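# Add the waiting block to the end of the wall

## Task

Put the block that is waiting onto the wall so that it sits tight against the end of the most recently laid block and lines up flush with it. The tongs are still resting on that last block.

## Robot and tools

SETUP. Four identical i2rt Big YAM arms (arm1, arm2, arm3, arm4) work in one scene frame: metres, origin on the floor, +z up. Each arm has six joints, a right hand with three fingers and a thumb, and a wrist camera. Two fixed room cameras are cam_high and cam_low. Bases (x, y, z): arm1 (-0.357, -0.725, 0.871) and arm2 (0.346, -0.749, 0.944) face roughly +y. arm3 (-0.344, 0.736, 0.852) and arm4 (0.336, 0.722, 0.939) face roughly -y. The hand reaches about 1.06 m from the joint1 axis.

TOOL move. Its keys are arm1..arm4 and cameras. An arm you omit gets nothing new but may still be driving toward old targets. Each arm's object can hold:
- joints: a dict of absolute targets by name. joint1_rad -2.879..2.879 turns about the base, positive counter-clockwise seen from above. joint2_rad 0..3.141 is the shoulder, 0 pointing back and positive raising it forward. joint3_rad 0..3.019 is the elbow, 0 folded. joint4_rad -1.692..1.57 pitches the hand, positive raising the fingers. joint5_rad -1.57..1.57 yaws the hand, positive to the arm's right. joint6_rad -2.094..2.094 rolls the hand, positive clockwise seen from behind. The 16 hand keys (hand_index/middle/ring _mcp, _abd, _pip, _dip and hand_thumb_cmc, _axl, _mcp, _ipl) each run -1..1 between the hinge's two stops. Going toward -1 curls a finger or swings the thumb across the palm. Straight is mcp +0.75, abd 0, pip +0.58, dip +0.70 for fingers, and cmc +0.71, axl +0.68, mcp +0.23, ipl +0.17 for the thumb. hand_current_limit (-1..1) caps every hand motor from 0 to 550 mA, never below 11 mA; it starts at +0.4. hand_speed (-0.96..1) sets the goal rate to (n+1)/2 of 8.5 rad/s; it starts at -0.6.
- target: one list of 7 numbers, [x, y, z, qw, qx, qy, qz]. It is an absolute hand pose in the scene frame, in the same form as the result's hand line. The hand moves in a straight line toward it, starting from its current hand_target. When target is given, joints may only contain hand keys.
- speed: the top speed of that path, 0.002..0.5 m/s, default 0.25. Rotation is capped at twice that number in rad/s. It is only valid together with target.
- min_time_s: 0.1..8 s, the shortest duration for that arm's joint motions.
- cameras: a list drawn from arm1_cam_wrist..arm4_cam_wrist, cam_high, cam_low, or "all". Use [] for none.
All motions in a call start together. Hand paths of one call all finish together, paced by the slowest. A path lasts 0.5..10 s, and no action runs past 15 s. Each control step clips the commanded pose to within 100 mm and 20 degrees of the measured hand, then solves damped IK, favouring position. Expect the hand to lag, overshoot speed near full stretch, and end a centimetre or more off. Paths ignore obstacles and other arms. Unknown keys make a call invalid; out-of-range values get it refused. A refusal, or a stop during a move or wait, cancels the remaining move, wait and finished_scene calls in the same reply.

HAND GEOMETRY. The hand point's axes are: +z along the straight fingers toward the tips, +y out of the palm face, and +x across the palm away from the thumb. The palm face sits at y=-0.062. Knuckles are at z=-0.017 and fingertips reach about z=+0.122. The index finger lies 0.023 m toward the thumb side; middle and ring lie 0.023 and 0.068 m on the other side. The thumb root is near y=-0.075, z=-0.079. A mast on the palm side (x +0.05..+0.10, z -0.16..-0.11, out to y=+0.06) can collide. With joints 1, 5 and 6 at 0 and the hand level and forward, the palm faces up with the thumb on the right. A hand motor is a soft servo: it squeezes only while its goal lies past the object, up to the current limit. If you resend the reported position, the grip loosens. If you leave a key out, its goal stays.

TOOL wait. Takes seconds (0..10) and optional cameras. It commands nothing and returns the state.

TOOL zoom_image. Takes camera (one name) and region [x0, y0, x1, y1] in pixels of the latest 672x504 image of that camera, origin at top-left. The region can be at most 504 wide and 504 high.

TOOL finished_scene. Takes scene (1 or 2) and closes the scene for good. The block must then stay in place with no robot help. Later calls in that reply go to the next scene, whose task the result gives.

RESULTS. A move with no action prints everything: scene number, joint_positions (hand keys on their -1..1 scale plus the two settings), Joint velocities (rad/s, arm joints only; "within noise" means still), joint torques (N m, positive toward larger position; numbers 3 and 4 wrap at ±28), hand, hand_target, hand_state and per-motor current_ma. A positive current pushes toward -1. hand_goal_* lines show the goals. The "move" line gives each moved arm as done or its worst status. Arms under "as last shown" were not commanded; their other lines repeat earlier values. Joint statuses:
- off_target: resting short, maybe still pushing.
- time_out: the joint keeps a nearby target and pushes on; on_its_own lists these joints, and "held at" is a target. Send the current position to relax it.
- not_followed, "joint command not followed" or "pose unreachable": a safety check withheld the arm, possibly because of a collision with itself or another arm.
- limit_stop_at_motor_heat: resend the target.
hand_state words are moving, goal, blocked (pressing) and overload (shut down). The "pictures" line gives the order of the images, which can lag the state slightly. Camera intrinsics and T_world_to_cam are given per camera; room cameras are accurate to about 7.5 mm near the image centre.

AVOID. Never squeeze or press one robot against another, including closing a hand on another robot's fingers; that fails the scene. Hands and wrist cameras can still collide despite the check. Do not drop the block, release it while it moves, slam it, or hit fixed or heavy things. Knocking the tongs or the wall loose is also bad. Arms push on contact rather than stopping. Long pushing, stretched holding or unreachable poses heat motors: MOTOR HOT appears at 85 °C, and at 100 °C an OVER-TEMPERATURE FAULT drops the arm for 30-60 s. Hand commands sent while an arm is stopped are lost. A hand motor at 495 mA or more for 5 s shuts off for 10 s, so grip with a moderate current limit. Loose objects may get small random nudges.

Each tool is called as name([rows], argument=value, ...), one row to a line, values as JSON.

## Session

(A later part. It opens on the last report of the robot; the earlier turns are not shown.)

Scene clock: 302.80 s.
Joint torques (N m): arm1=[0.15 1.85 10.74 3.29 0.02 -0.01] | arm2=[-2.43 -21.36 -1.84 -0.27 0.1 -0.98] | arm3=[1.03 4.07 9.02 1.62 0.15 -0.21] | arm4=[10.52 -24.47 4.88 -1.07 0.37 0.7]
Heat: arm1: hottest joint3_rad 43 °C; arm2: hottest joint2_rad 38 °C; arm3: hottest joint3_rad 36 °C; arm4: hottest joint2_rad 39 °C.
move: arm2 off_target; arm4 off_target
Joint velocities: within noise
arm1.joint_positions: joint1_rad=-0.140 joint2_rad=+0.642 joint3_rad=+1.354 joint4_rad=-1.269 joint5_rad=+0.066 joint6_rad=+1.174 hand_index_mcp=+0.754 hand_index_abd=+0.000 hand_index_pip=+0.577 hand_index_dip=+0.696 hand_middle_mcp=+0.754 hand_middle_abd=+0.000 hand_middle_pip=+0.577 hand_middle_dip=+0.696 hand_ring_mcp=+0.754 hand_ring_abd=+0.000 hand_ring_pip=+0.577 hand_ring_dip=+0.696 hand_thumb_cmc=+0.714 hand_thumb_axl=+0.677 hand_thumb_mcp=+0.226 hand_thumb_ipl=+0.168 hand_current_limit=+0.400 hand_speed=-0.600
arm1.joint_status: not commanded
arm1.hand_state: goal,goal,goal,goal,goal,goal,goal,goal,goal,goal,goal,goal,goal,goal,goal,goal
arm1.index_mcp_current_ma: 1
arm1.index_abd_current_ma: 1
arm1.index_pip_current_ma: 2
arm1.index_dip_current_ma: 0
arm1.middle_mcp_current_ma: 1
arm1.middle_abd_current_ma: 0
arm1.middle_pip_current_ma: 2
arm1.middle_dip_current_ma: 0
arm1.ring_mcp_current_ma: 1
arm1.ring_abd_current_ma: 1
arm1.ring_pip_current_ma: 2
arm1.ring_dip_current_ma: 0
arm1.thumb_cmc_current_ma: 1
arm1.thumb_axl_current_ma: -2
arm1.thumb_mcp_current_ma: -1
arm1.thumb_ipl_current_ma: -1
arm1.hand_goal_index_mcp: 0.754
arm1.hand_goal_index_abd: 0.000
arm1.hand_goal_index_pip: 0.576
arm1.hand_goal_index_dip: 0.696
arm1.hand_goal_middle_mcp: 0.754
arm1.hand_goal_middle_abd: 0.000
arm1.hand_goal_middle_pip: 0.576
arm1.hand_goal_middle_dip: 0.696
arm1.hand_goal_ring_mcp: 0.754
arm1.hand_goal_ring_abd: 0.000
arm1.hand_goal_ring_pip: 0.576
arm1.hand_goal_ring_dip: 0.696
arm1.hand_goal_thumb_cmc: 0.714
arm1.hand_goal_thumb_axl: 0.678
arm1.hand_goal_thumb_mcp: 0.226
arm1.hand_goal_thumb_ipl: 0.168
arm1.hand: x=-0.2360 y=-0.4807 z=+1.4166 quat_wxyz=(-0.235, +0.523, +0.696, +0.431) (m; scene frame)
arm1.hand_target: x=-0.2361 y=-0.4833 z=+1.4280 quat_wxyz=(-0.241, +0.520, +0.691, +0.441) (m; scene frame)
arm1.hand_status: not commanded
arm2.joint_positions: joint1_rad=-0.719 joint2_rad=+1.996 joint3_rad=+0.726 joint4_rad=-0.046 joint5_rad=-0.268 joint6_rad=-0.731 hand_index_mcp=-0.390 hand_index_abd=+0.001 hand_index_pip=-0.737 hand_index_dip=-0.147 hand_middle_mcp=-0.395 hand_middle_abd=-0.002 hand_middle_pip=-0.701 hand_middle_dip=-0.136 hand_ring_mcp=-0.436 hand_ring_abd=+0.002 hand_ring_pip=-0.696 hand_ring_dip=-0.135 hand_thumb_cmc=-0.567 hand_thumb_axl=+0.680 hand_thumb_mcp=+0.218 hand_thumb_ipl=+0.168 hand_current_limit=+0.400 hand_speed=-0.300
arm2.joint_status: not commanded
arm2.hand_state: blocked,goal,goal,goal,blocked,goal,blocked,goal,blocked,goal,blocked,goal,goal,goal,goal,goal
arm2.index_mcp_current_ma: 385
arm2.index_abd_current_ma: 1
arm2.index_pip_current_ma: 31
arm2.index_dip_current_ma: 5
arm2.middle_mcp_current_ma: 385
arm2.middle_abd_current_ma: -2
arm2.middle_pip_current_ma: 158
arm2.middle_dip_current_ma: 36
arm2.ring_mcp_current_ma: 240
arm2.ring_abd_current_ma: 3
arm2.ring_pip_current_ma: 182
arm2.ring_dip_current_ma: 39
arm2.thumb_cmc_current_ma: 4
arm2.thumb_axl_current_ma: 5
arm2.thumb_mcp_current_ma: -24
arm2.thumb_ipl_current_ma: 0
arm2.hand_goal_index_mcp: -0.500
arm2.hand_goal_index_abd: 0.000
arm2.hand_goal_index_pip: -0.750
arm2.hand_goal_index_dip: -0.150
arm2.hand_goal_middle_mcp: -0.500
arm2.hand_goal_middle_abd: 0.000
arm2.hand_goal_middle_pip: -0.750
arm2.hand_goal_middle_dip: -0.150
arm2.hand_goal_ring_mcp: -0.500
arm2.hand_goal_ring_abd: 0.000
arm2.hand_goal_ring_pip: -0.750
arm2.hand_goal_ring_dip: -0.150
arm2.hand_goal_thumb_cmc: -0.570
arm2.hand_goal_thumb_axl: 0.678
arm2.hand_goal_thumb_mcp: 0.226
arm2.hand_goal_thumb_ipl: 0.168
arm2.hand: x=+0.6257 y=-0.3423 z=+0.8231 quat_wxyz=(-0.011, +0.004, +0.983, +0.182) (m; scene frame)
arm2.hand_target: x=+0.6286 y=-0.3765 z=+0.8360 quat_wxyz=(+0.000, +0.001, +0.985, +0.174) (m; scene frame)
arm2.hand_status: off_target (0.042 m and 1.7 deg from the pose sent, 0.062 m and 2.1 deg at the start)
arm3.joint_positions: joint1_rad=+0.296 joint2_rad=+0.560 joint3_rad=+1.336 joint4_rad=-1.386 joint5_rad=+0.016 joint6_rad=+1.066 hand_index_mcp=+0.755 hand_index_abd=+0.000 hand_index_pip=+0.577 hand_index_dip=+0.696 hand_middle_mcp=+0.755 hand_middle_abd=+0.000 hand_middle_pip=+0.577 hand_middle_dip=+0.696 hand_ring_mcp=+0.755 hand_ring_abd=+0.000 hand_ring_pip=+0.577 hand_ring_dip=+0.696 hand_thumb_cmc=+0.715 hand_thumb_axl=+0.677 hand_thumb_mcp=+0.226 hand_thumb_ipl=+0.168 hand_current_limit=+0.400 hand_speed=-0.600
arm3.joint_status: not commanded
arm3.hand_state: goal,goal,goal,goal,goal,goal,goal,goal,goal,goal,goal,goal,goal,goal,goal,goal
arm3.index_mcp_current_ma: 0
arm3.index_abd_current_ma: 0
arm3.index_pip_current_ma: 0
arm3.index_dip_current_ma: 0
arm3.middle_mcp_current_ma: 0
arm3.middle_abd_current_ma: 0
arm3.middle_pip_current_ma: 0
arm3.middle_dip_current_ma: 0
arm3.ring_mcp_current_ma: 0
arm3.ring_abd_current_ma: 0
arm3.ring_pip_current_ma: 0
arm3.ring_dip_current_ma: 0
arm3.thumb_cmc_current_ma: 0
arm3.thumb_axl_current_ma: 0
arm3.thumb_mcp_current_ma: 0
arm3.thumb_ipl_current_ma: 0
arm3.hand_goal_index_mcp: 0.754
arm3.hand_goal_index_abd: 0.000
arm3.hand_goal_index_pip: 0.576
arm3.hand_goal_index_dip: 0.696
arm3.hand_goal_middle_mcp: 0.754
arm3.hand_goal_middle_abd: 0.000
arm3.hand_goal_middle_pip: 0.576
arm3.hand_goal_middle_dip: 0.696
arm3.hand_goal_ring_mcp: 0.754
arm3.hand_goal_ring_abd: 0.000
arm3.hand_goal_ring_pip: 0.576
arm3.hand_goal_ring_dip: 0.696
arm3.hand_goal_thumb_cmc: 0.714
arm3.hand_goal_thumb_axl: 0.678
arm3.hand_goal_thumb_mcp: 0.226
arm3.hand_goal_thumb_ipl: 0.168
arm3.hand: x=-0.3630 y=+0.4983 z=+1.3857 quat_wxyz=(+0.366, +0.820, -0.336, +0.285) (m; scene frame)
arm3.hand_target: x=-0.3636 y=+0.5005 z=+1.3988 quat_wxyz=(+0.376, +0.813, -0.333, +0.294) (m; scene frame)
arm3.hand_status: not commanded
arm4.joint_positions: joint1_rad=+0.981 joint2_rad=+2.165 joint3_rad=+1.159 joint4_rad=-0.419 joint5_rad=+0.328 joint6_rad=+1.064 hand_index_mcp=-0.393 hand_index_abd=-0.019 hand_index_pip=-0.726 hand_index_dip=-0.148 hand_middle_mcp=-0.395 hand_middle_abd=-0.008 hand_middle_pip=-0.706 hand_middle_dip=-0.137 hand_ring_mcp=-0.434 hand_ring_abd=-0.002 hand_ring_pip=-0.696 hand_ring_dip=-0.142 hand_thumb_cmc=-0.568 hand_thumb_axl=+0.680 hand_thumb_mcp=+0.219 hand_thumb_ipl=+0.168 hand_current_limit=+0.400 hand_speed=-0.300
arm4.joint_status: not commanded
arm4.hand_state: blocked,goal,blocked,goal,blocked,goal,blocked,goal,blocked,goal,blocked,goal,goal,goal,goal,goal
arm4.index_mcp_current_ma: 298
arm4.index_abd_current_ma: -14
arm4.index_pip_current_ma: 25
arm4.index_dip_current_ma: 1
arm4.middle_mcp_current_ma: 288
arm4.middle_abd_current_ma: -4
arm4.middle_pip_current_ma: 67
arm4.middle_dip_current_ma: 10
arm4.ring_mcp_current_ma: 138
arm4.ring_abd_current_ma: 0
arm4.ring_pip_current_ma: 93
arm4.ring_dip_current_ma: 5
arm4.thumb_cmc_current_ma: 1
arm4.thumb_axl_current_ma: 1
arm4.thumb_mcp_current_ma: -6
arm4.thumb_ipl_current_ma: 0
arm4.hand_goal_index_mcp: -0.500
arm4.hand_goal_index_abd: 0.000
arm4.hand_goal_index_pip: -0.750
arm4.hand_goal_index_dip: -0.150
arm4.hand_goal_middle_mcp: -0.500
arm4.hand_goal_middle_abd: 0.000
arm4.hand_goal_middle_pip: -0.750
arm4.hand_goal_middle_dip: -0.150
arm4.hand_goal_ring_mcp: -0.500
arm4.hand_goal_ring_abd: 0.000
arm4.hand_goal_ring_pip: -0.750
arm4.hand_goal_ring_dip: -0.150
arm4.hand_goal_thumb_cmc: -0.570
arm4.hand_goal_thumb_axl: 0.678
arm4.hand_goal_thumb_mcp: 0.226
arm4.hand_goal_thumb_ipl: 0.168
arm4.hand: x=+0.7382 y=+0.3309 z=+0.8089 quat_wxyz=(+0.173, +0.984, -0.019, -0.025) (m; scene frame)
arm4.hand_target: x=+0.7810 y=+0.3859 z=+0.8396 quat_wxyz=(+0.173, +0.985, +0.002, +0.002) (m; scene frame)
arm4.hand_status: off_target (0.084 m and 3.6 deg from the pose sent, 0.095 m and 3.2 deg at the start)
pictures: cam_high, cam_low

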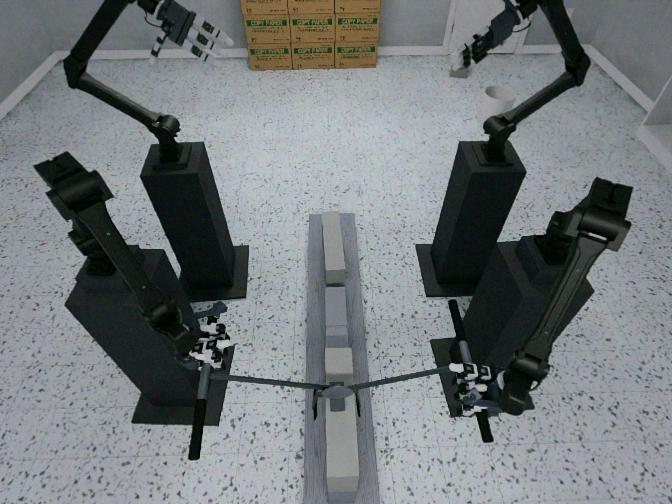

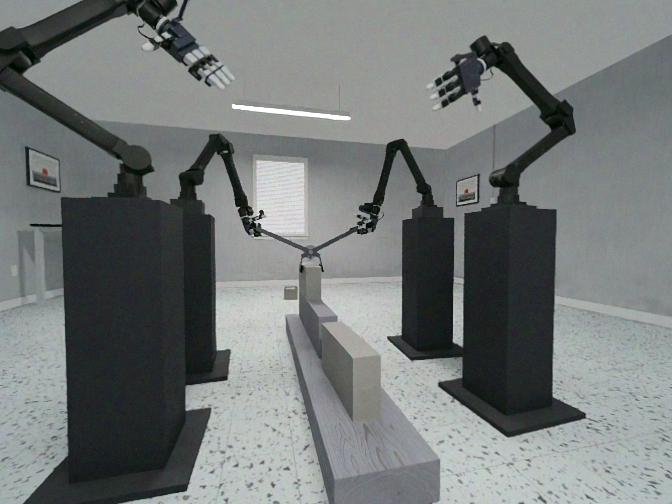

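move(arm1={"target": [-0.62, -0.50, 1.15, 0, 0, 0.9848, 0.1736], "speed": 0.2, "joints": {"hand_thumb_cmc": -0.571, "hand_speed": -0.3}}, arm3={"target": [-0.62, 0.50, 1.15, 0.1736, 0.9848, 0, 0], "speed": 0.2, "joints": {"hand_thumb_cmc": -0.571, "hand_speed": -0.3}}, arm2={"target": [0.400, -0.380, 0.845, 0, 0, 0.9848, 0.1736], "speed": 0.06}, arm4={"target": [0.570, 0.390, 0.850, 0.1736, 0.9848, 0, 0], "speed": 0.06}, cameras=["cam_low", "cam_high"])

zoom_image(camera="cam_low", region=[240, 210, 400, 330])

zoom_image(camera="cam_high", region=[160, 240, 520, 460])

Scene clock: 329.87 s.
Joint torques (N m): arm1=[0.79 -5.42 10.03 1.36 0.34 -0.06] | arm2=[4.01 -16.44 -6.49 0.02 0.11 -0.26] | arm3=[0.21 -3.84 8.61 0.47 -0.29 -0.29] | arm4=[5.36 -15.97 0.75 0.73 -0.14 -0.11]
Heat: arm1: hottest joint3_rad 43 °C; arm2: hottest joint2_rad 38 °C; arm3: hottest joint3_rad 36 °C; arm4: hottest joint2_rad 39 °C.
move: arm1 done; arm2 off_target; arm3 done; arm4 off_target
Joint velocities: within noise
arm1.joint_positions: joint1_rad=+1.188 joint2_rad=+1.105 joint3_rad=+1.061 joint4_rad=-1.442 joint5_rad=+0.326 joint6_rad=+1.265 hand_index_mcp=+0.757 hand_index_abd=+0.001 hand_index_pip=+0.577 hand_index_dip=+0.696 hand_middle_mcp=+0.756 hand_middle_abd=+0.001 hand_middle_pip=+0.577 hand_middle_dip=+0.696 hand_ring_mcp=+0.757 hand_ring_abd=+0.001 hand_ring_pip=+0.577 hand_ring_dip=+0.696 hand_thumb_cmc=-0.568 hand_thumb_axl=+0.677 hand_thumb_mcp=+0.224 hand_thumb_ipl=+0.168 hand_current_limit=+0.400 hand_speed=-0.300
arm1.joint_status: all done
arm1.hand_state: goal,goal,goal,goal,goal,goal,goal,goal,goal,goal,goal,goal,goal,goal,goal,goal
arm1.index_mcp_current_ma: 8
arm1.index_abd_current_ma: 1
arm1.index_pip_current_ma: 2
arm1.index_dip_current_ma: 0
arm1.middle_mcp_current_ma: 7
arm1.middle_abd_current_ma: 1
arm1.middle_pip_current_ma: 2
arm1.middle_dip_current_ma: 0
arm1.ring_mcp_current_ma: 8
arm1.ring_abd_current_ma: 1
arm1.ring_pip_current_ma: 2
arm1.ring_dip_current_ma: 0
arm1.thumb_cmc_current_ma: 5
arm1.thumb_axl_current_ma: -2
arm1.thumb_mcp_current_ma: -8
arm1.thumb_ipl_current_ma: -1
arm1.hand_goal_index_mcp: 0.754
arm1.hand_goal_index_abd: 0.000
arm1.hand_goal_index_pip: 0.576
arm1.hand_goal_index_dip: 0.696
arm1.hand_goal_middle_mcp: 0.754
arm1.hand_goal_middle_abd: 0.000
arm1.hand_goal_middle_pip: 0.576
arm1.hand_goal_middle_dip: 0.696
arm1.hand_goal_ring_mcp: 0.754
arm1.hand_goal_ring_abd: 0.000
arm1.hand_goal_ring_pip: 0.576
arm1.hand_goal_ring_dip: 0.696
arm1.hand_goal_thumb_cmc: -0.570
arm1.hand_goal_thumb_axl: 0.678
arm1.hand_goal_thumb_mcp: 0.226
arm1.hand_goal_thumb_ipl: 0.168
arm1.hand: x=-0.6120 y=-0.4985 z=+1.1483 quat_wxyz=(+0.007, +0.012, +0.985, +0.173) (m; scene frame)
arm1.hand_target: x=-0.6199 y=-0.5000 z=+1.1500 quat_wxyz=(+0.000, +0.000, +0.985, +0.174) (m; scene frame)
arm1.hand_status: done (0.008 m and 1.6 deg from the pose sent, 0.468 m and 80.9 deg at the start)
arm2.joint_positions: joint1_rad=-0.106 joint2_rad=+1.861 joint3_rad=+0.453 joint4_rad=+0.282 joint5_rad=-0.051 joint6_rad=-0.121 hand_index_mcp=-0.390 hand_index_abd=-0.011 hand_index_pip=-0.732 hand_index_dip=-0.148 hand_middle_mcp=-0.393 hand_middle_abd=+0.008 hand_middle_pip=-0.692 hand_middle_dip=-0.136 hand_ring_mcp=-0.436 hand_ring_abd=+0.012 hand_ring_pip=-0.690 hand_ring_dip=-0.135 hand_thumb_cmc=-0.568 hand_thumb_axl=+0.680 hand_thumb_mcp=+0.218 hand_thumb_ipl=+0.168 hand_current_limit=+0.400 hand_speed=-0.300
arm2.joint_status: not commanded
arm2.hand_state: blocked,goal,goal,goal,blocked,goal,blocked,goal,blocked,goal,blocked,goal,goal,goal,goal,goal
arm2.index_mcp_current_ma: 385
arm2.index_abd_current_ma: -21
arm2.index_pip_current_ma: 46
arm2.index_dip_current_ma: 4
arm2.middle_mcp_current_ma: 385
arm2.middle_abd_current_ma: 15
arm2.middle_pip_current_ma: 195
arm2.middle_dip_current_ma: 36
arm2.ring_mcp_current_ma: 240
arm2.ring_abd_current_ma: 25
arm2.ring_pip_current_ma: 203
arm2.ring_dip_current_ma: 39
arm2.thumb_cmc_current_ma: 3
arm2.thumb_axl_current_ma: 5
arm2.thumb_mcp_current_ma: -24
arm2.thumb_ipl_current_ma: 0
arm2.hand_goal_index_mcp: -0.500
arm2.hand_goal_index_abd: 0.000
arm2.hand_goal_index_pip: -0.750
arm2.hand_goal_index_dip: -0.150
arm2.hand_goal_middle_mcp: -0.500
arm2.hand_goal_middle_abd: 0.000
arm2.hand_goal_middle_pip: -0.750
arm2.hand_goal_middle_dip: -0.150
arm2.hand_goal_ring_mcp: -0.500
arm2.hand_goal_ring_abd: 0.000
arm2.hand_goal_ring_pip: -0.750
arm2.hand_goal_ring_dip: -0.150
arm2.hand_goal_thumb_cmc: -0.570
arm2.hand_goal_thumb_axl: 0.678
arm2.hand_goal_thumb_mcp: 0.226
arm2.hand_goal_thumb_ipl: 0.168
arm2.hand: x=+0.4199 y=-0.3132 z=+0.8550 quat_wxyz=(+0.006, +0.013, +0.975, +0.222) (m; scene frame)
arm2.hand_target: x=+0.4026 y=-0.3751 z=+0.8414 quat_wxyz=(+0.000, +0.000, +0.985, +0.174) (m; scene frame)
arm2.hand_status: off_target (0.070 m and 5.9 deg from the pose sent, 0.230 m and 1.7 deg at the start)
arm3.joint_positions: joint1_rad=-1.190 joint2_rad=+1.019 joint3_rad=+1.055 joint4_rad=-1.498 joint5_rad=-0.324 joint6_rad=-1.161 hand_index_mcp=+0.757 hand_index_abd=+0.001 hand_index_pip=+0.577 hand_index_dip=+0.696 hand_middle_mcp=+0.756 hand_middle_abd=+0.001 hand_middle_pip=+0.577 hand_middle_dip=+0.696 hand_ring_mcp=+0.757 hand_ring_abd=+0.000 hand_ring_pip=+0.577 hand_ring_dip=+0.696 hand_thumb_cmc=-0.566 hand_thumb_axl=+0.677 hand_thumb_mcp=+0.224 hand_thumb_ipl=+0.168 hand_current_limit=+0.400 hand_speed=-0.300
arm3.joint_status: all done
arm3.hand_state: goal,goal,goal,goal,goal,goal,goal,goal,goal,goal,goal,goal,goal,goal,goal,goal
arm3.index_mcp_current_ma: 2
arm3.index_abd_current_ma: 0
arm3.index_pip_current_ma: 0
arm3.index_dip_current_ma: 0
arm3.middle_mcp_current_ma: 1
arm3.middle_abd_current_ma: 0
arm3.middle_pip_current_ma: 0
arm3.middle_dip_current_ma: 0
arm3.ring_mcp_current_ma: 2
arm3.ring_abd_current_ma: 0
arm3.ring_pip_current_ma: 0
arm3.ring_dip_current_ma: 0
arm3.thumb_cmc_current_ma: 2
arm3.thumb_axl_current_ma: 0
arm3.thumb_mcp_current_ma: -1
arm3.thumb_ipl_current_ma: 0
arm3.hand_goal_index_mcp: 0.754
arm3.hand_goal_index_abd: 0.000
arm3.hand_goal_index_pip: 0.576
arm3.hand_goal_index_dip: 0.696
arm3.hand_goal_middle_mcp: 0.754
arm3.hand_goal_middle_abd: 0.000
arm3.hand_goal_middle_pip: 0.576
arm3.hand_goal_middle_dip: 0.696
arm3.hand_goal_ring_mcp: 0.754
arm3.hand_goal_ring_abd: 0.000
arm3.hand_goal_ring_pip: 0.576
arm3.hand_goal_ring_dip: 0.696
arm3.hand_goal_thumb_cmc: -0.570
arm3.hand_goal_thumb_axl: 0.678
arm3.hand_goal_thumb_mcp: 0.226
arm3.hand_goal_thumb_ipl: 0.168
arm3.hand: x=-0.6155 y=+0.4992 z=+1.1460 quat_wxyz=(+0.171, +0.985, -0.006, +0.012) (m; scene frame)
arm3.hand_target: x=-0.6200 y=+0.5001 z=+1.1500 quat_wxyz=(+0.173, +0.985, +0.000, +0.000) (m; scene frame)
arm3.hand_status: done (0.006 m and 1.5 deg from the pose sent, 0.349 m and 58.9 deg at the start; a joint's target at an end of its range on 55 of 136 steps)
arm4.joint_positions: joint1_rad=+0.793 joint2_rad=+1.861 joint3_rad=+0.611 joint4_rad=-0.085 joint5_rad=+0.293 joint6_rad=+0.900 hand_index_mcp=-0.378 hand_index_abd=-0.030 hand_index_pip=-0.713 hand_index_dip=-0.148 hand_middle_mcp=-0.384 hand_middle_abd=-0.008 hand_middle_pip=-0.700 hand_middle_dip=-0.135 hand_ring_mcp=-0.434 hand_ring_abd=-0.002 hand_ring_pip=-0.696 hand_ring_dip=-0.141 hand_thumb_cmc=-0.568 hand_thumb_axl=+0.680 hand_thumb_mcp=+0.219 hand_thumb_ipl=+0.168 hand_current_limit=+0.400 hand_speed=-0.300
arm4.joint_status: not commanded
arm4.hand_state: blocked,blocked,blocked,goal,blocked,goal,blocked,goal,blocked,goal,blocked,goal,goal,goal,goal,goal
arm4.index_mcp_current_ma: 368
arm4.index_abd_current_ma: -30
arm4.index_pip_current_ma: 50
arm4.index_dip_current_ma: 1
arm4.middle_mcp_current_ma: 336
arm4.middle_abd_current_ma: -3
arm4.middle_pip_current_ma: 80
arm4.middle_dip_current_ma: 12
arm4.ring_mcp_current_ma: 138
arm4.ring_abd_current_ma: 0
arm4.ring_pip_current_ma: 92
arm4.ring_dip_current_ma: 5
arm4.thumb_cmc_current_ma: 1
arm4.thumb_axl_current_ma: 1
arm4.thumb_mcp_current_ma: -6
arm4.thumb_ipl_current_ma: 0
arm4.hand_goal_index_mcp: -0.500
arm4.hand_goal_index_abd: 0.000
arm4.hand_goal_index_pip: -0.750
arm4.hand_goal_index_dip: -0.150
arm4.hand_goal_middle_mcp: -0.500
arm4.hand_goal_middle_abd: 0.000
arm4.hand_goal_middle_pip: -0.750
arm4.hand_goal_middle_dip: -0.150
arm4.hand_goal_ring_mcp: -0.500
arm4.hand_goal_ring_abd: 0.000
arm4.hand_goal_ring_pip: -0.750
arm4.hand_goal_ring_dip: -0.150
arm4.hand_goal_thumb_cmc: -0.570
arm4.hand_goal_thumb_axl: 0.678
arm4.hand_goal_thumb_mcp: 0.226
arm4.hand_goal_thumb_ipl: 0.168
arm4.hand: x=+0.5540 y=+0.3644 z=+0.8421 quat_wxyz=(+0.182, +0.983, -0.037, -0.010) (m; scene frame)
arm4.hand_target: x=+0.5683 y=+0.3884 z=+0.8482 quat_wxyz=(+0.174, +0.985, +0.000, +0.000) (m; scene frame)
arm4.hand_status: off_target (0.031 m and 4.4 deg from the pose sent, 0.183 m and 3.6 deg at the start)
pictures: cam_high, cam_low

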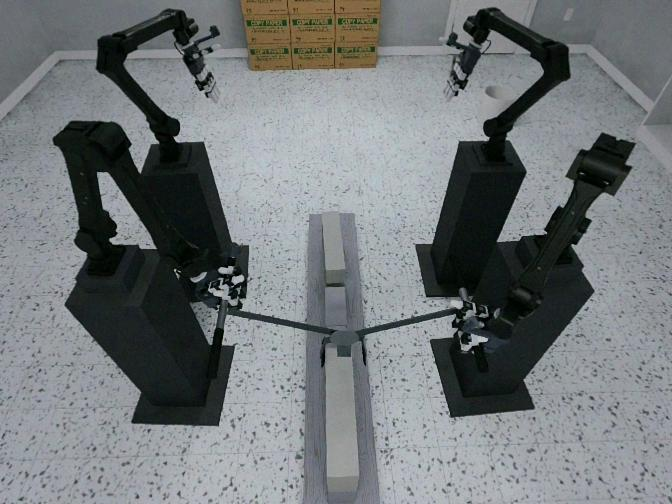

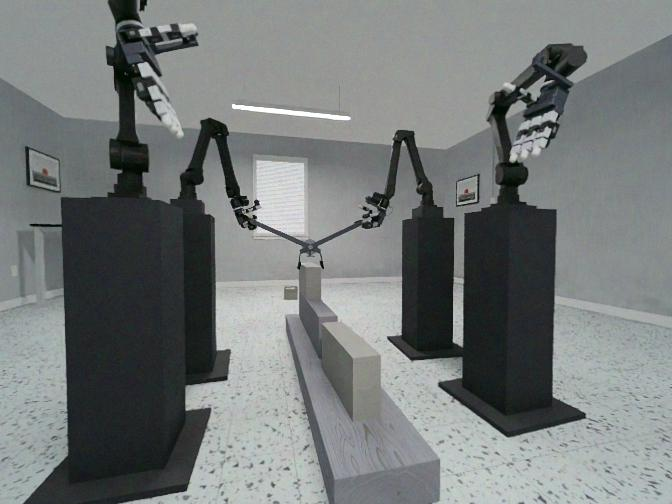

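Scaled by 3.150 from the camera's 672x504 image, which has a finer 960x720 frame.

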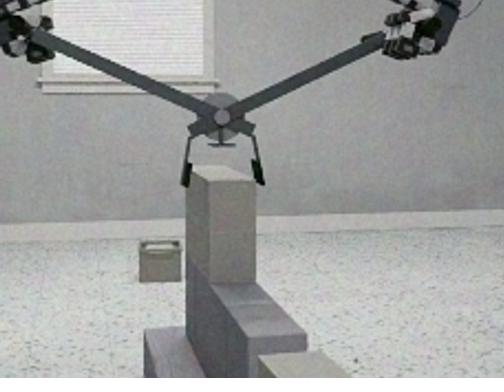

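Scaled by 1.400 from the camera's 672x504 image, which has a finer 960x720 frame.

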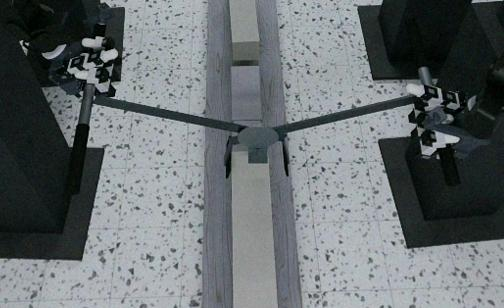

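move(arm2={"target": [0.150, -0.385, 0.845, 0, 0, 0.9848, 0.1736], "speed": 0.08}, arm4={"target": [0.310, 0.385, 0.850, 0.1736, 0.9848, 0, 0], "speed": 0.08}, cameras=["cam_low", "cam_high"])

Scene clock: 338.37 s.
Joint torques (N m): arm1=[0.91 -5.3 9.95 1.31 0.34 -0.08] | arm2=[7.82 -15.91 0.02 -1.07 0.04 0] | arm3=[0.26 -3.78 8.55 0.43 -0.3 -0.28] | arm4=[0.26 -11.75 -5.26 1.51 -0.06 -0.37]
Heat: arm1: hottest joint3_rad 43 °C; arm2: hottest joint2_rad 39 °C; arm3: hottest joint3_rad 36 °C; arm4: hottest joint2_rad 39 °C.
move: arm2 off_target; arm4 off_target
Joint velocities: within noise
arm1, arm3: as last shown
arm1.joint_positions: joint1_rad=+1.188 joint2_rad=+1.105 joint3_rad=+1.061 joint4_rad=-1.442 joint5_rad=+0.326 joint6_rad=+1.264 hand_index_mcp=+0.757 hand_index_abd=+0.001 hand_index_pip=+0.577 hand_index_dip=+0.696 hand_middle_mcp=+0.756 hand_middle_abd=+0.001 hand_middle_pip=+0.577 hand_middle_dip=+0.696 hand_ring_mcp=+0.757 hand_ring_abd=+0.001 hand_ring_pip=+0.577 hand_ring_dip=+0.696 hand_thumb_cmc=-0.568 hand_thumb_axl=+0.677 hand_thumb_mcp=+0.224 hand_thumb_ipl=+0.168 hand_current_limit=+0.400 hand_speed=-0.300
arm1.hand: x=-0.6121 y=-0.4985 z=+1.1483 quat_wxyz=(+0.007, +0.012, +0.985, +0.173) (m; scene frame)
arm2.joint_positions: joint1_rad=+0.741 joint2_rad=+1.882 joint3_rad=+0.594 joint4_rad=+0.034 joint5_rad=+0.251 joint6_rad=+0.718 hand_index_mcp=-0.396 hand_index_abd=-0.011 hand_index_pip=-0.732 hand_index_dip=-0.148 hand_middle_mcp=-0.393 hand_middle_abd=-0.008 hand_middle_pip=-0.700 hand_middle_dip=-0.128 hand_ring_mcp=-0.436 hand_ring_abd=+0.000 hand_ring_pip=-0.700 hand_ring_dip=-0.128 hand_thumb_cmc=-0.568 hand_thumb_axl=+0.680 hand_thumb_mcp=+0.218 hand_thumb_ipl=+0.168 hand_current_limit=+0.400 hand_speed=-0.300
arm2.joint_status: not commanded
arm2.hand_state: blocked,goal,goal,goal,blocked,goal,blocked,blocked,blocked,goal,blocked,blocked,goal,goal,goal,goal
arm2.index_mcp_current_ma: 385
arm2.index_abd_current_ma: -22
arm2.index_pip_current_ma: 46
arm2.index_dip_current_ma: 4
arm2.middle_mcp_current_ma: 385
arm2.middle_abd_current_ma: -14
arm2.middle_pip_current_ma: 165
arm2.middle_dip_current_ma: 60
arm2.ring_mcp_current_ma: 240
arm2.ring_abd_current_ma: 0
arm2.ring_pip_current_ma: 164
arm2.ring_dip_current_ma: 62
arm2.thumb_cmc_current_ma: 3
arm2.thumb_axl_current_ma: 5
arm2.thumb_mcp_current_ma: -24
arm2.thumb_ipl_current_ma: 0
arm2.hand_goal_index_mcp: -0.500
arm2.hand_goal_index_abd: 0.000
arm2.hand_goal_index_pip: -0.750
arm2.hand_goal_index_dip: -0.150
arm2.hand_goal_middle_mcp: -0.500
arm2.hand_goal_middle_abd: 0.000
arm2.hand_goal_middle_pip: -0.750
arm2.hand_goal_middle_dip: -0.150
arm2.hand_goal_ring_mcp: -0.500
arm2.hand_goal_ring_abd: 0.000
arm2.hand_goal_ring_pip: -0.750
arm2.hand_goal_ring_dip: -0.150
arm2.hand_goal_thumb_cmc: -0.570
arm2.hand_goal_thumb_axl: 0.678
arm2.hand_goal_thumb_mcp: 0.226
arm2.hand_goal_thumb_ipl: 0.168
arm2.hand: x=+0.1643 y=-0.3481 z=+0.8500 quat_wxyz=(-0.007, +0.035, +0.979, +0.199) (m; scene frame)
arm2.hand_target: x=+0.1530 y=-0.3825 z=+0.8440 quat_wxyz=(+0.001, +0.000, +0.985, +0.174) (m; scene frame)
arm2.hand_status: off_target (0.040 m and 5.0 deg from the pose sent, 0.280 m and 5.9 deg at the start)
arm4.joint_positions: joint1_rad=-0.088 joint2_rad=+1.754 joint3_rad=+0.322 joint4_rad=+0.292 joint5_rad=-0.017 joint6_rad=+0.024 hand_index_mcp=-0.380 hand_index_abd=-0.030 hand_index_pip=-0.714 hand_index_dip=-0.148 hand_middle_mcp=-0.381 hand_middle_abd=+0.005 hand_middle_pip=-0.696 hand_middle_dip=-0.135 hand_ring_mcp=-0.422 hand_ring_abd=+0.000 hand_ring_pip=-0.696 hand_ring_dip=-0.141 hand_thumb_cmc=-0.568 hand_thumb_axl=+0.680 hand_thumb_mcp=+0.219 hand_thumb_ipl=+0.168 hand_current_limit=+0.400 hand_speed=-0.300
arm4.joint_status: not commanded
arm4.hand_state: blocked,blocked,blocked,goal,blocked,goal,blocked,goal,blocked,goal,blocked,goal,goal,goal,goal,goal
arm4.index_mcp_current_ma: 358
arm4.index_abd_current_ma: -29
arm4.index_pip_current_ma: 49
arm4.index_dip_current_ma: 1
arm4.middle_mcp_current_ma: 352
arm4.middle_abd_current_ma: 2
arm4.middle_pip_current_ma: 92
arm4.middle_dip_current_ma: 12
arm4.ring_mcp_current_ma: 182
arm4.ring_abd_current_ma: 0
arm4.ring_pip_current_ma: 92
arm4.ring_dip_current_ma: 5
arm4.thumb_cmc_current_ma: 1
arm4.thumb_axl_current_ma: 1
arm4.thumb_mcp_current_ma: -6
arm4.thumb_ipl_current_ma: 0
arm4.hand_goal_index_mcp: -0.500
arm4.hand_goal_index_abd: 0.000
arm4.hand_goal_index_pip: -0.750
arm4.hand_goal_index_dip: -0.150
arm4.hand_goal_middle_mcp: -0.500
arm4.hand_goal_middle_abd: 0.000
arm4.hand_goal_middle_pip: -0.750
arm4.hand_goal_middle_dip: -0.150
arm4.hand_goal_ring_mcp: -0.500
arm4.hand_goal_ring_abd: 0.000
arm4.hand_goal_ring_pip: -0.750
arm4.hand_goal_ring_dip: -0.150
arm4.hand_goal_thumb_cmc: -0.570
arm4.hand_goal_thumb_axl: 0.678
arm4.hand_goal_thumb_mcp: 0.226
arm4.hand_goal_thumb_ipl: 0.168
arm4.hand: x=+0.3036 y=+0.3329 z=+0.8587 quat_wxyz=(+0.210, +0.977, -0.019, +0.002) (m; scene frame)
arm4.hand_target: x=+0.3092 y=+0.3819 z=+0.8478 quat_wxyz=(+0.174, +0.985, +0.000, +0.000) (m; scene frame)
arm4.hand_status: off_target (0.053 m and 4.8 deg from the pose sent, 0.245 m and 4.5 deg at the start)
pictures: cam_high, cam_low

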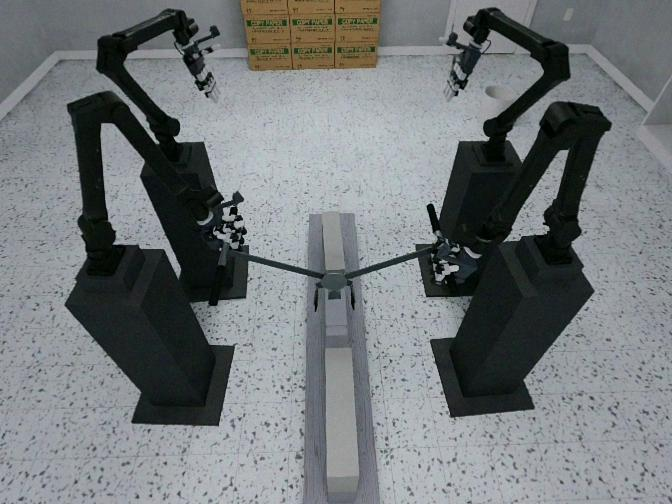

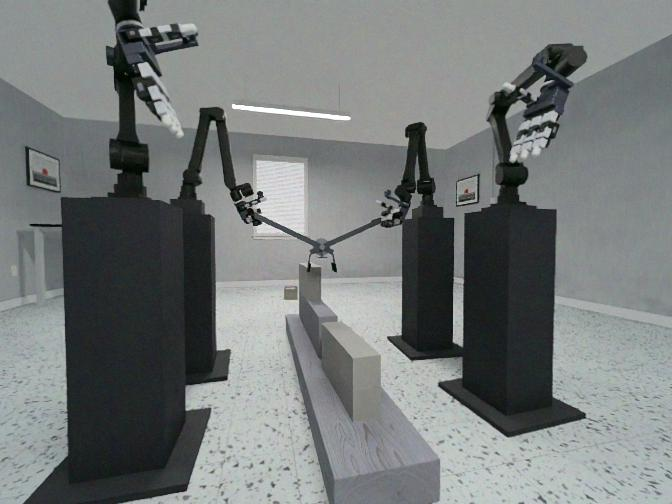

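move(arm2={"target": [-0.100, -0.385, 0.840, 0, 0, 0.9848, 0.1736], "speed": 0.08}, arm4={"target": [0.055, 0.385, 0.840, 0.1736, 0.9848, 0, 0], "speed": 0.08}, cameras=["cam_low", "cam_high"])

Scene clock: 351.10 s.
Joint torques (N m): arm1=[0.67 -5.66 9.95 1.31 0.35 -0.09] | arm2=[10.99 -24.53 4.64 -2.02 0.26 0.7] | arm3=[0.21 -3.72 8.57 0.44 -0.3 -0.29] | arm4=[-5.3 -14.8 0.79 -0.08 0.06 -0.57]
Heat: arm1: hottest joint3_rad 43 °C; arm2: hottest joint2_rad 40 °C; arm3: hottest joint3_rad 36 °C; arm4: hottest joint2_rad 39 °C.
move: arm2 off_target; arm4 off_target
Joint velocities: within noise
arm1, arm3: as last shown
arm2.joint_positions: joint1_rad=+1.056 joint2_rad=+2.191 joint3_rad=+1.188 joint4_rad=-0.398 joint5_rad=+0.320 joint6_rad=+1.018 hand_index_mcp=-0.387 hand_index_abd=-0.019 hand_index_pip=-0.724 hand_index_dip=-0.148 hand_middle_mcp=-0.393 hand_middle_abd=-0.009 hand_middle_pip=-0.701 hand_middle_dip=-0.126 hand_ring_mcp=-0.439 hand_ring_abd=-0.001 hand_ring_pip=-0.700 hand_ring_dip=-0.128 hand_thumb_cmc=-0.568 hand_thumb_axl=+0.680 hand_thumb_mcp=+0.218 hand_thumb_ipl=+0.168 hand_current_limit=+0.400 hand_speed=-0.300
arm2.joint_status: not commanded
arm2.hand_state: blocked,goal,blocked,goal,blocked,goal,blocked,blocked,blocked,goal,blocked,blocked,goal,goal,goal,goal
arm2.index_mcp_current_ma: 385
arm2.index_abd_current_ma: -43
arm2.index_pip_current_ma: 73
arm2.index_dip_current_ma: 4
arm2.middle_mcp_current_ma: 385
arm2.middle_abd_current_ma: -17
arm2.middle_pip_current_ma: 160
arm2.middle_dip_current_ma: 68
arm2.ring_mcp_current_ma: 224
arm2.ring_abd_current_ma: -1
arm2.ring_pip_current_ma: 162
arm2.ring_dip_current_ma: 62
arm2.thumb_cmc_current_ma: 3
arm2.thumb_axl_current_ma: 5
arm2.thumb_mcp_current_ma: -24
arm2.thumb_ipl_current_ma: 0
arm2.hand_goal_index_mcp: -0.500
arm2.hand_goal_index_abd: 0.000
arm2.hand_goal_index_pip: -0.750
arm2.hand_goal_index_dip: -0.150
arm2.hand_goal_middle_mcp: -0.500
arm2.hand_goal_middle_abd: 0.000
arm2.hand_goal_middle_pip: -0.750
arm2.hand_goal_middle_dip: -0.150
arm2.hand_goal_ring_mcp: -0.500
arm2.hand_goal_ring_abd: 0.000
arm2.hand_goal_ring_pip: -0.750
arm2.hand_goal_ring_dip: -0.150
arm2.hand_goal_thumb_cmc: -0.570
arm2.hand_goal_thumb_axl: 0.678
arm2.hand_goal_thumb_mcp: 0.226
arm2.hand_goal_thumb_ipl: 0.168
arm2.hand: x=-0.0565 y=-0.3322 z=+0.8165 quat_wxyz=(+0.013, +0.021, +0.984, +0.179) (m; scene frame)
arm2.hand_target: x=-0.0964 y=-0.3823 z=+0.8368 quat_wxyz=(-0.001, -0.002, +0.985, +0.174) (m; scene frame)
arm2.hand_status: off_target (0.072 m and 2.9 deg from the pose sent, 0.267 m and 5.0 deg at the start)
arm4.joint_positions: joint1_rad=-0.907 joint2_rad=+1.905 joint3_rad=+0.633 joint4_rad=-0.036 joint5_rad=-0.302 joint6_rad=-0.810 hand_index_mcp=-0.381 hand_index_abd=-0.018 hand_index_pip=-0.724 hand_index_dip=-0.148 hand_middle_mcp=-0.381 hand_middle_abd=+0.002 hand_middle_pip=-0.698 hand_middle_dip=-0.133 hand_ring_mcp=-0.421 hand_ring_abd=-0.002 hand_ring_pip=-0.696 hand_ring_dip=-0.138 hand_thumb_cmc=-0.568 hand_thumb_axl=+0.680 hand_thumb_mcp=+0.219 hand_thumb_ipl=+0.168 hand_current_limit=+0.400 hand_speed=-0.300
arm4.joint_status: not commanded
arm4.hand_state: blocked,goal,blocked,goal,blocked,goal,blocked,goal,blocked,goal,blocked,goal,goal,goal,goal,goal
arm4.index_mcp_current_ma: 351
arm4.index_abd_current_ma: -14
arm4.index_pip_current_ma: 28
arm4.index_dip_current_ma: 1
arm4.middle_mcp_current_ma: 352
arm4.middle_abd_current_ma: 1
arm4.middle_pip_current_ma: 88
arm4.middle_dip_current_ma: 15
arm4.ring_mcp_current_ma: 183
arm4.ring_abd_current_ma: 0
arm4.ring_pip_current_ma: 92
arm4.ring_dip_current_ma: 9
arm4.thumb_cmc_current_ma: 1
arm4.thumb_axl_current_ma: 1
arm4.thumb_mcp_current_ma: -6
arm4.thumb_ipl_current_ma: 0
arm4.hand_goal_index_mcp: -0.500
arm4.hand_goal_index_abd: 0.000
arm4.hand_goal_index_pip: -0.750
arm4.hand_goal_index_dip: -0.150
arm4.hand_goal_middle_mcp: -0.500
arm4.hand_goal_middle_abd: 0.000
arm4.hand_goal_middle_pip: -0.750
arm4.hand_goal_middle_dip: -0.150
arm4.hand_goal_ring_mcp: -0.500
arm4.hand_goal_ring_abd: 0.000
arm4.hand_goal_ring_pip: -0.750
arm4.hand_goal_ring_dip: -0.150
arm4.hand_goal_thumb_cmc: -0.570
arm4.hand_goal_thumb_axl: 0.678
arm4.hand_goal_thumb_mcp: 0.226
arm4.hand_goal_thumb_ipl: 0.168
arm4.hand: x=+0.0594 y=+0.3502 z=+0.8421 quat_wxyz=(+0.193, +0.981, +0.005, -0.001) (m; scene frame)
arm4.hand_target: x=+0.0566 y=+0.3826 z=+0.8389 quat_wxyz=(+0.174, +0.985, -0.001, +0.000) (m; scene frame)
arm4.hand_status: off_target (0.035 m and 2.4 deg from the pose sent, 0.255 m and 4.8 deg at the start)
pictures: cam_high, cam_low

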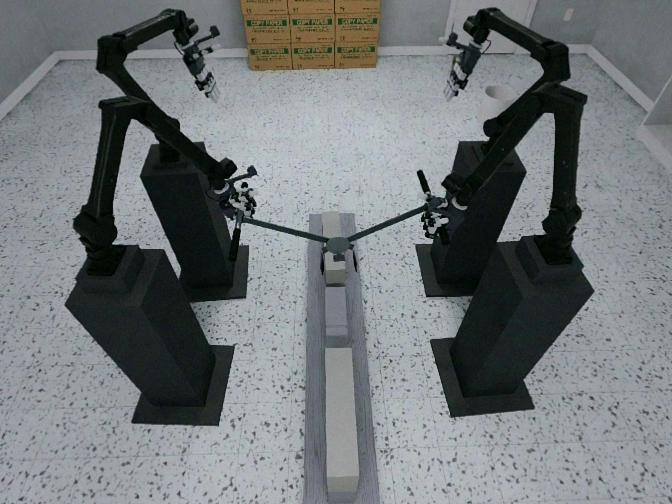

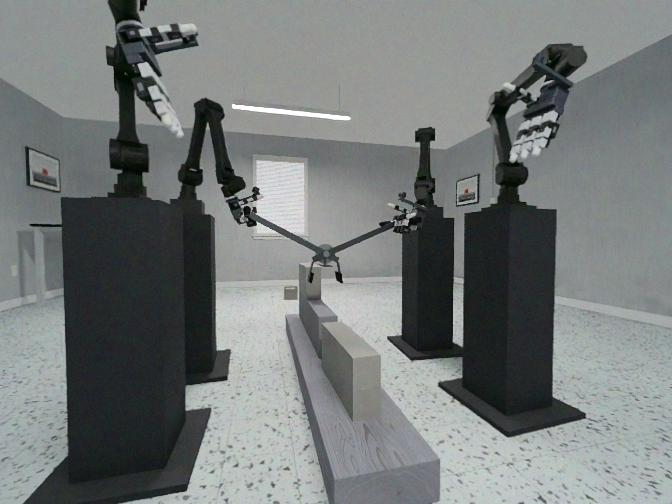

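move(arm2={"target": [-0.390, -0.385, 0.840, 0, 0, 0.9848, 0.1736], "speed": 0.08}, arm4={"target": [-0.235, 0.385, 0.840, 0.1736, 0.9848, 0, 0], "speed": 0.08}, cameras=["cam_low", "cam_high"])

zoom_image(camera="cam_low", region=[240, 180, 440, 430])

zoom_image(camera="cam_high", region=[230, 130, 450, 300])

Scene clock: 360.27 s.
Joint torques (N m): arm1=[0.79 -5.3 9.89 1.29 0.34 -0.08] | arm2=[9.41 -31.85 9.77 -1.83 0.41 0.84] | arm3=[0.21 -3.72 8.55 0.44 -0.31 -0.29] | arm4=[-7.59 -26.05 10.14 -0.46 -0.69 -0.29]
Heat: arm1: hottest joint3_rad 43 °C; arm2: hottest joint2_rad 41 °C; arm3: hottest joint3_rad 36 °C; arm4: hottest joint2_rad 39 °C.
move: arm2 off_target; arm4 off_target
Joint velocities: within noise
arm1, arm3: as last shown
arm2.joint_positions: joint1_rad=+1.133 joint2_rad=+2.754 joint3_rad=+2.036 joint4_rad=-0.770 joint5_rad=+0.317 joint6_rad=+1.061 hand_index_mcp=-0.378 hand_index_abd=-0.027 hand_index_pip=-0.716 hand_index_dip=-0.148 hand_middle_mcp=-0.393 hand_middle_abd=-0.012 hand_middle_pip=-0.705 hand_middle_dip=-0.124 hand_ring_mcp=-0.440 hand_ring_abd=-0.001 hand_ring_pip=-0.700 hand_ring_dip=-0.128 hand_thumb_cmc=-0.569 hand_thumb_axl=+0.680 hand_thumb_mcp=+0.218 hand_thumb_ipl=+0.168 hand_current_limit=+0.400 hand_speed=-0.300
arm2.joint_status: not commanded
arm2.hand_state: blocked,blocked,blocked,goal,blocked,goal,blocked,blocked,blocked,goal,blocked,blocked,goal,goal,goal,goal
arm2.index_mcp_current_ma: 385
arm2.index_abd_current_ma: -66
arm2.index_pip_current_ma: 104
arm2.index_dip_current_ma: 4
arm2.middle_mcp_current_ma: 385
arm2.middle_abd_current_ma: -23
arm2.middle_pip_current_ma: 146
arm2.middle_dip_current_ma: 75
arm2.ring_mcp_current_ma: 220
arm2.ring_abd_current_ma: -1
arm2.ring_pip_current_ma: 162
arm2.ring_dip_current_ma: 62
arm2.thumb_cmc_current_ma: 2
arm2.thumb_axl_current_ma: 5
arm2.thumb_mcp_current_ma: -24
arm2.thumb_ipl_current_ma: 0
arm2.hand_goal_index_mcp: -0.500
arm2.hand_goal_index_abd: 0.000
arm2.hand_goal_index_pip: -0.750
arm2.hand_goal_index_dip: -0.150
arm2.hand_goal_middle_mcp: -0.500
arm2.hand_goal_middle_abd: 0.000
arm2.hand_goal_middle_pip: -0.750
arm2.hand_goal_middle_dip: -0.150
arm2.hand_goal_ring_mcp: -0.500
arm2.hand_goal_ring_abd: 0.000
arm2.hand_goal_ring_pip: -0.750
arm2.hand_goal_ring_dip: -0.150
arm2.hand_goal_thumb_cmc: -0.570
arm2.hand_goal_thumb_axl: 0.678
arm2.hand_goal_thumb_mcp: 0.226
arm2.hand_goal_thumb_ipl: 0.168
arm2.hand: x=-0.2288 y=-0.2877 z=+0.6937 quat_wxyz=(+0.040, -0.003, +0.987, +0.158) (m; scene frame)
arm2.hand_target: x=-0.2933 y=-0.3295 z=+0.7520 quat_wxyz=(-0.004, -0.003, +0.985, +0.171) (m; scene frame)
arm2.hand_status: off_target (0.238 m and 5.0 deg from the pose sent, 0.338 m and 2.9 deg at the start; pose on its path clipped on 98 of 133 steps)
arm4.joint_positions: joint1_rad=-1.190 joint2_rad=+2.316 joint3_rad=+1.366 joint4_rad=-0.595 joint5_rad=-0.332 joint6_rad=-1.173 hand_index_mcp=-0.394 hand_index_abd=-0.016 hand_index_pip=-0.726 hand_index_dip=-0.148 hand_middle_mcp=-0.381 hand_middle_abd=+0.008 hand_middle_pip=-0.696 hand_middle_dip=-0.133 hand_ring_mcp=-0.411 hand_ring_abd=+0.006 hand_ring_pip=-0.695 hand_ring_dip=-0.138 hand_thumb_cmc=-0.568 hand_thumb_axl=+0.680 hand_thumb_mcp=+0.219 hand_thumb_ipl=+0.168 hand_current_limit=+0.400 hand_speed=-0.300
arm4.joint_status: not commanded
arm4.hand_state: blocked,goal,blocked,goal,blocked,goal,blocked,goal,blocked,goal,blocked,goal,goal,goal,goal,goal
arm4.index_mcp_current_ma: 294
arm4.index_abd_current_ma: -11
arm4.index_pip_current_ma: 25
arm4.index_dip_current_ma: 1
arm4.middle_mcp_current_ma: 352
arm4.middle_abd_current_ma: 4
arm4.middle_pip_current_ma: 92
arm4.middle_dip_current_ma: 16
arm4.ring_mcp_current_ma: 223
arm4.ring_abd_current_ma: 3
arm4.ring_pip_current_ma: 94
arm4.ring_dip_current_ma: 9
arm4.thumb_cmc_current_ma: 1
arm4.thumb_axl_current_ma: 1
arm4.thumb_mcp_current_ma: -6
arm4.thumb_ipl_current_ma: 0
arm4.hand_goal_index_mcp: -0.500
arm4.hand_goal_index_abd: 0.000
arm4.hand_goal_index_pip: -0.750
arm4.hand_goal_index_dip: -0.150
arm4.hand_goal_middle_mcp: -0.500
arm4.hand_goal_middle_abd: 0.000
arm4.hand_goal_middle_pip: -0.750
arm4.hand_goal_middle_dip: -0.150
arm4.hand_goal_ring_mcp: -0.500
arm4.hand_goal_ring_abd: 0.000
arm4.hand_goal_ring_pip: -0.750
arm4.hand_goal_ring_dip: -0.150
arm4.hand_goal_thumb_cmc: -0.570
arm4.hand_goal_thumb_axl: 0.678
arm4.hand_goal_thumb_mcp: 0.226
arm4.hand_goal_thumb_ipl: 0.168
arm4.hand: x=-0.1643 y=+0.3507 z=+0.7814 quat_wxyz=(+0.152, +0.987, +0.026, +0.049) (m; scene frame)
arm4.hand_target: x=-0.2304 y=+0.3869 z=+0.8384 quat_wxyz=(+0.171, +0.985, +0.000, -0.002) (m; scene frame)
arm4.hand_status: off_target (0.098 m and 6.9 deg from the pose sent, 0.297 m and 2.4 deg at the start; pose on its path clipped on 2 of 133 steps)
pictures: cam_high, cam_low

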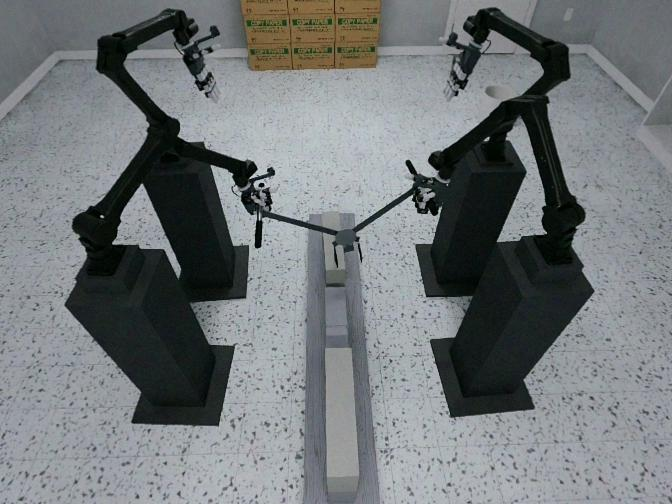

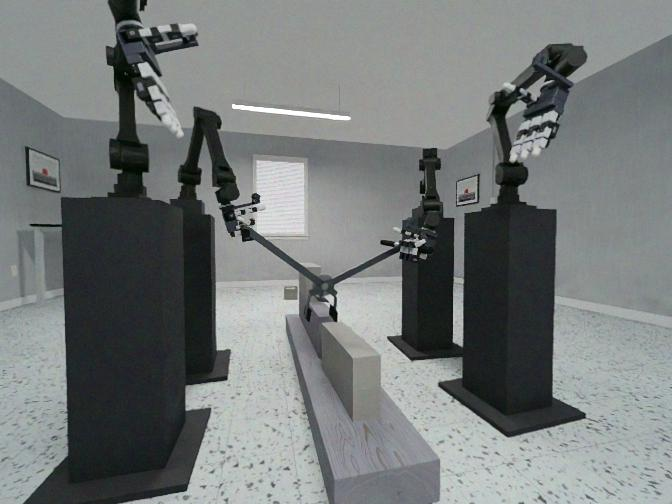

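Scaled by 2.016 from the camera's 672x504 image, which has a finer 960x720 frame.

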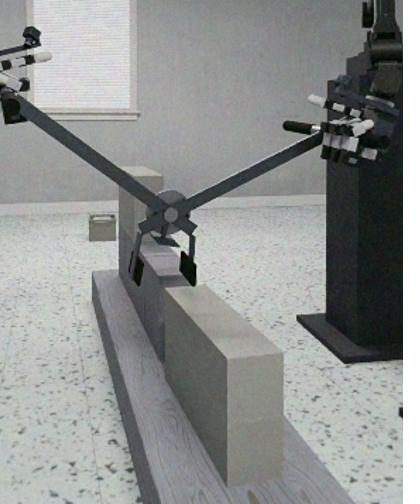

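Scaled by 2.291 from the camera's 672x504 image, which has a finer 960x720 frame.

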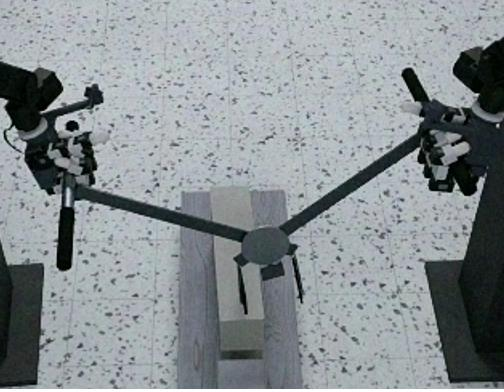

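move(arm2={"target": [-0.310, -0.375, 0.810, 0, 0, 0.9848, 0.1736], "speed": 0.05}, arm4={"target": [-0.180, 0.385, 0.800, 0.1736, 0.9848, 0, 0], "speed": 0.05}, cameras=["cam_low", "cam_high"])

zoom_image(camera="cam_low", region=[240, 180, 440, 430])

zoom_image(camera="cam_high", region=[230, 130, 450, 300])

Scene clock: 371.90 s.
Joint torques (N m): arm1=[0.67 -5.36 9.96 1.36 0.33 -0.08] | arm2=[8.29 -35.02 4.88 -1.33 0.42 0.72] | arm3=[0.32 -3.72 8.55 0.47 -0.31 -0.3] | arm4=[-5.42 -25.11 4.63 0.96 -0.18 -0.11]
Heat: arm1: hottest joint3_rad 43 °C; arm2: hottest joint2_rad 41 °C; arm3: hottest joint3_rad 36 °C; arm4: hottest joint2_rad 40 °C.
move: arm2 off_target; arm4 off_target
Joint velocities: within noise
arm1, arm3: as last shown
arm2.joint_positions: joint1_rad=+1.133 joint2_rad=+2.744 joint3_rad=+1.925 joint4_rad=-0.668 joint5_rad=+0.319 joint6_rad=+1.065 hand_index_mcp=-0.377 hand_index_abd=-0.027 hand_index_pip=-0.716 hand_index_dip=-0.148 hand_middle_mcp=-0.393 hand_middle_abd=-0.012 hand_middle_pip=-0.705 hand_middle_dip=-0.121 hand_ring_mcp=-0.441 hand_ring_abd=-0.001 hand_ring_pip=-0.700 hand_ring_dip=-0.127 hand_thumb_cmc=-0.569 hand_thumb_axl=+0.680 hand_thumb_mcp=+0.218 hand_thumb_ipl=+0.168 hand_current_limit=+0.400 hand_speed=-0.300
arm2.joint_status: not commanded
arm2.hand_state: blocked,blocked,blocked,goal,blocked,goal,blocked,blocked,blocked,goal,blocked,blocked,goal,goal,goal,goal
arm2.index_mcp_current_ma: 385
arm2.index_abd_current_ma: -66
arm2.index_pip_current_ma: 104
arm2.index_dip_current_ma: 4
arm2.middle_mcp_current_ma: 385
arm2.middle_abd_current_ma: -23
arm2.middle_pip_current_ma: 146
arm2.middle_dip_current_ma: 86
arm2.ring_mcp_current_ma: 217
arm2.ring_abd_current_ma: -1
arm2.ring_pip_current_ma: 162
arm2.ring_dip_current_ma: 63
arm2.thumb_cmc_current_ma: 2
arm2.thumb_axl_current_ma: 5
arm2.thumb_mcp_current_ma: -24
arm2.thumb_ipl_current_ma: 0
arm2.hand_goal_index_mcp: -0.500
arm2.hand_goal_index_abd: 0.000
arm2.hand_goal_index_pip: -0.750
arm2.hand_goal_index_dip: -0.150
arm2.hand_goal_middle_mcp: -0.500
arm2.hand_goal_middle_abd: 0.000
arm2.hand_goal_middle_pip: -0.750
arm2.hand_goal_middle_dip: -0.150
arm2.hand_goal_ring_mcp: -0.500
arm2.hand_goal_ring_abd: 0.000
arm2.hand_goal_ring_pip: -0.750
arm2.hand_goal_ring_dip: -0.150
arm2.hand_goal_thumb_cmc: -0.570
arm2.hand_goal_thumb_axl: 0.678
arm2.hand_goal_thumb_mcp: 0.226
arm2.hand_goal_thumb_ipl: 0.168
arm2.hand: x=-0.2045 y=-0.3004 z=+0.6699 quat_wxyz=(+0.040, -0.001, +0.986, +0.159) (m; scene frame)
arm2.hand_target: x=-0.2589 y=-0.3377 z=+0.7365 quat_wxyz=(-0.001, -0.001, +0.985, +0.172) (m; scene frame)
arm2.hand_status: off_target (0.191 m and 4.8 deg from the pose sent, 0.167 m and 5.0 deg at the start; pose on its path clipped on 63 of 65 steps)
arm4.joint_positions: joint1_rad=-1.180 joint2_rad=+2.316 joint3_rad=+1.260 joint4_rad=-0.450 joint5_rad=-0.343 joint6_rad=-1.156 hand_index_mcp=-0.394 hand_index_abd=-0.016 hand_index_pip=-0.726 hand_index_dip=-0.148 hand_middle_mcp=-0.381 hand_middle_abd=+0.008 hand_middle_pip=-0.695 hand_middle_dip=-0.132 hand_ring_mcp=-0.411 hand_ring_abd=+0.004 hand_ring_pip=-0.694 hand_ring_dip=-0.134 hand_thumb_cmc=-0.568 hand_thumb_axl=+0.680 hand_thumb_mcp=+0.219 hand_thumb_ipl=+0.168 hand_current_limit=+0.400 hand_speed=-0.300
arm4.joint_status: not commanded
arm4.hand_state: blocked,goal,blocked,goal,blocked,goal,blocked,goal,blocked,goal,blocked,goal,goal,goal,goal,goal
arm4.index_mcp_current_ma: 295
arm4.index_abd_current_ma: -11
arm4.index_pip_current_ma: 25
arm4.index_dip_current_ma: 1
arm4.middle_mcp_current_ma: 352
arm4.middle_abd_current_ma: 3
arm4.middle_pip_current_ma: 93
arm4.middle_dip_current_ma: 16
arm4.ring_mcp_current_ma: 223
arm4.ring_abd_current_ma: 1
arm4.ring_pip_current_ma: 97
arm4.ring_dip_current_ma: 13
arm4.thumb_cmc_current_ma: 1
arm4.thumb_axl_current_ma: 1
arm4.thumb_mcp_current_ma: -6
arm4.thumb_ipl_current_ma: 0
arm4.hand_goal_index_mcp: -0.500
arm4.hand_goal_index_abd: 0.000
arm4.hand_goal_index_pip: -0.750
arm4.hand_goal_index_dip: -0.150
arm4.hand_goal_middle_mcp: -0.500
arm4.hand_goal_middle_abd: 0.000
arm4.hand_goal_middle_pip: -0.750
arm4.hand_goal_middle_dip: -0.150
arm4.hand_goal_ring_mcp: -0.500
arm4.hand_goal_ring_abd: 0.000
arm4.hand_goal_ring_pip: -0.750
arm4.hand_goal_ring_dip: -0.150
arm4.hand_goal_thumb_cmc: -0.570
arm4.hand_goal_thumb_axl: 0.678
arm4.hand_goal_thumb_mcp: 0.226
arm4.hand_goal_thumb_ipl: 0.168
arm4.hand: x=-0.1381 y=+0.3557 z=+0.7630 quat_wxyz=(+0.164, +0.985, +0.027, +0.036) (m; scene frame)
arm4.hand_target: x=-0.1784 y=+0.3849 z=+0.7980 quat_wxyz=(+0.172, +0.985, +0.000, +0.000) (m; scene frame)
arm4.hand_status: off_target (0.063 m and 5.3 deg from the pose sent, 0.042 m and 6.9 deg at the start)
pictures: cam_high, cam_low

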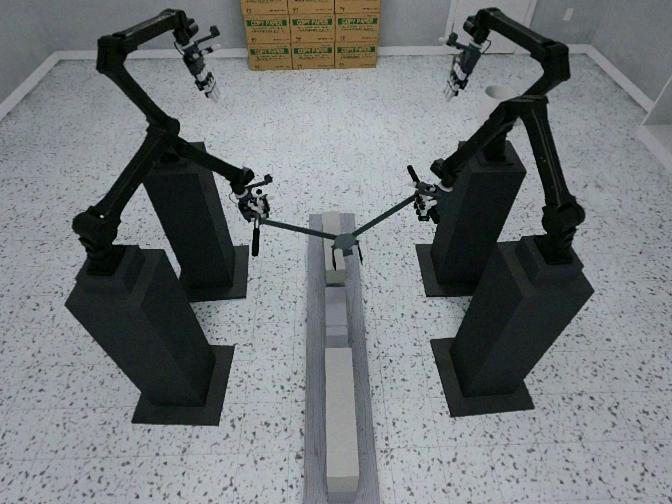

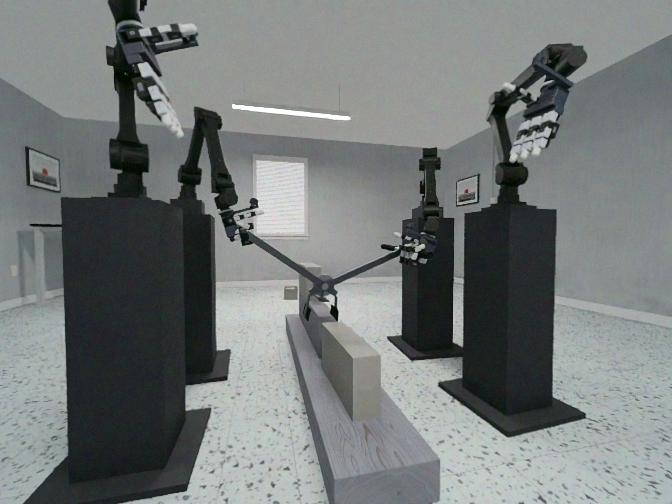

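Scaled by 2.016 from the camera's 672x504 image, which has a finer 960x720 frame.

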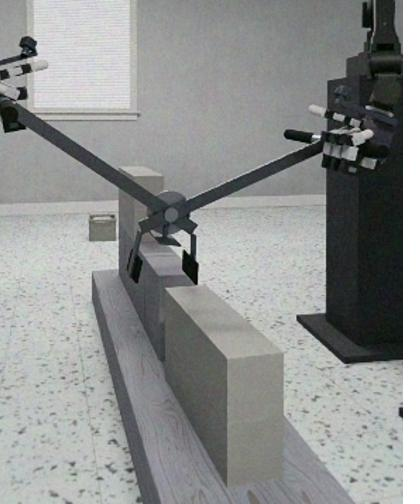

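Scaled by 2.291 from the camera's 672x504 image, which has a finer 960x720 frame.

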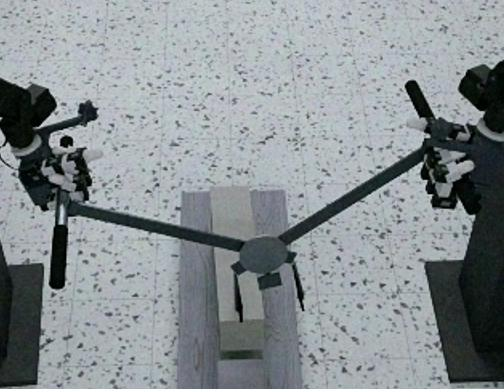

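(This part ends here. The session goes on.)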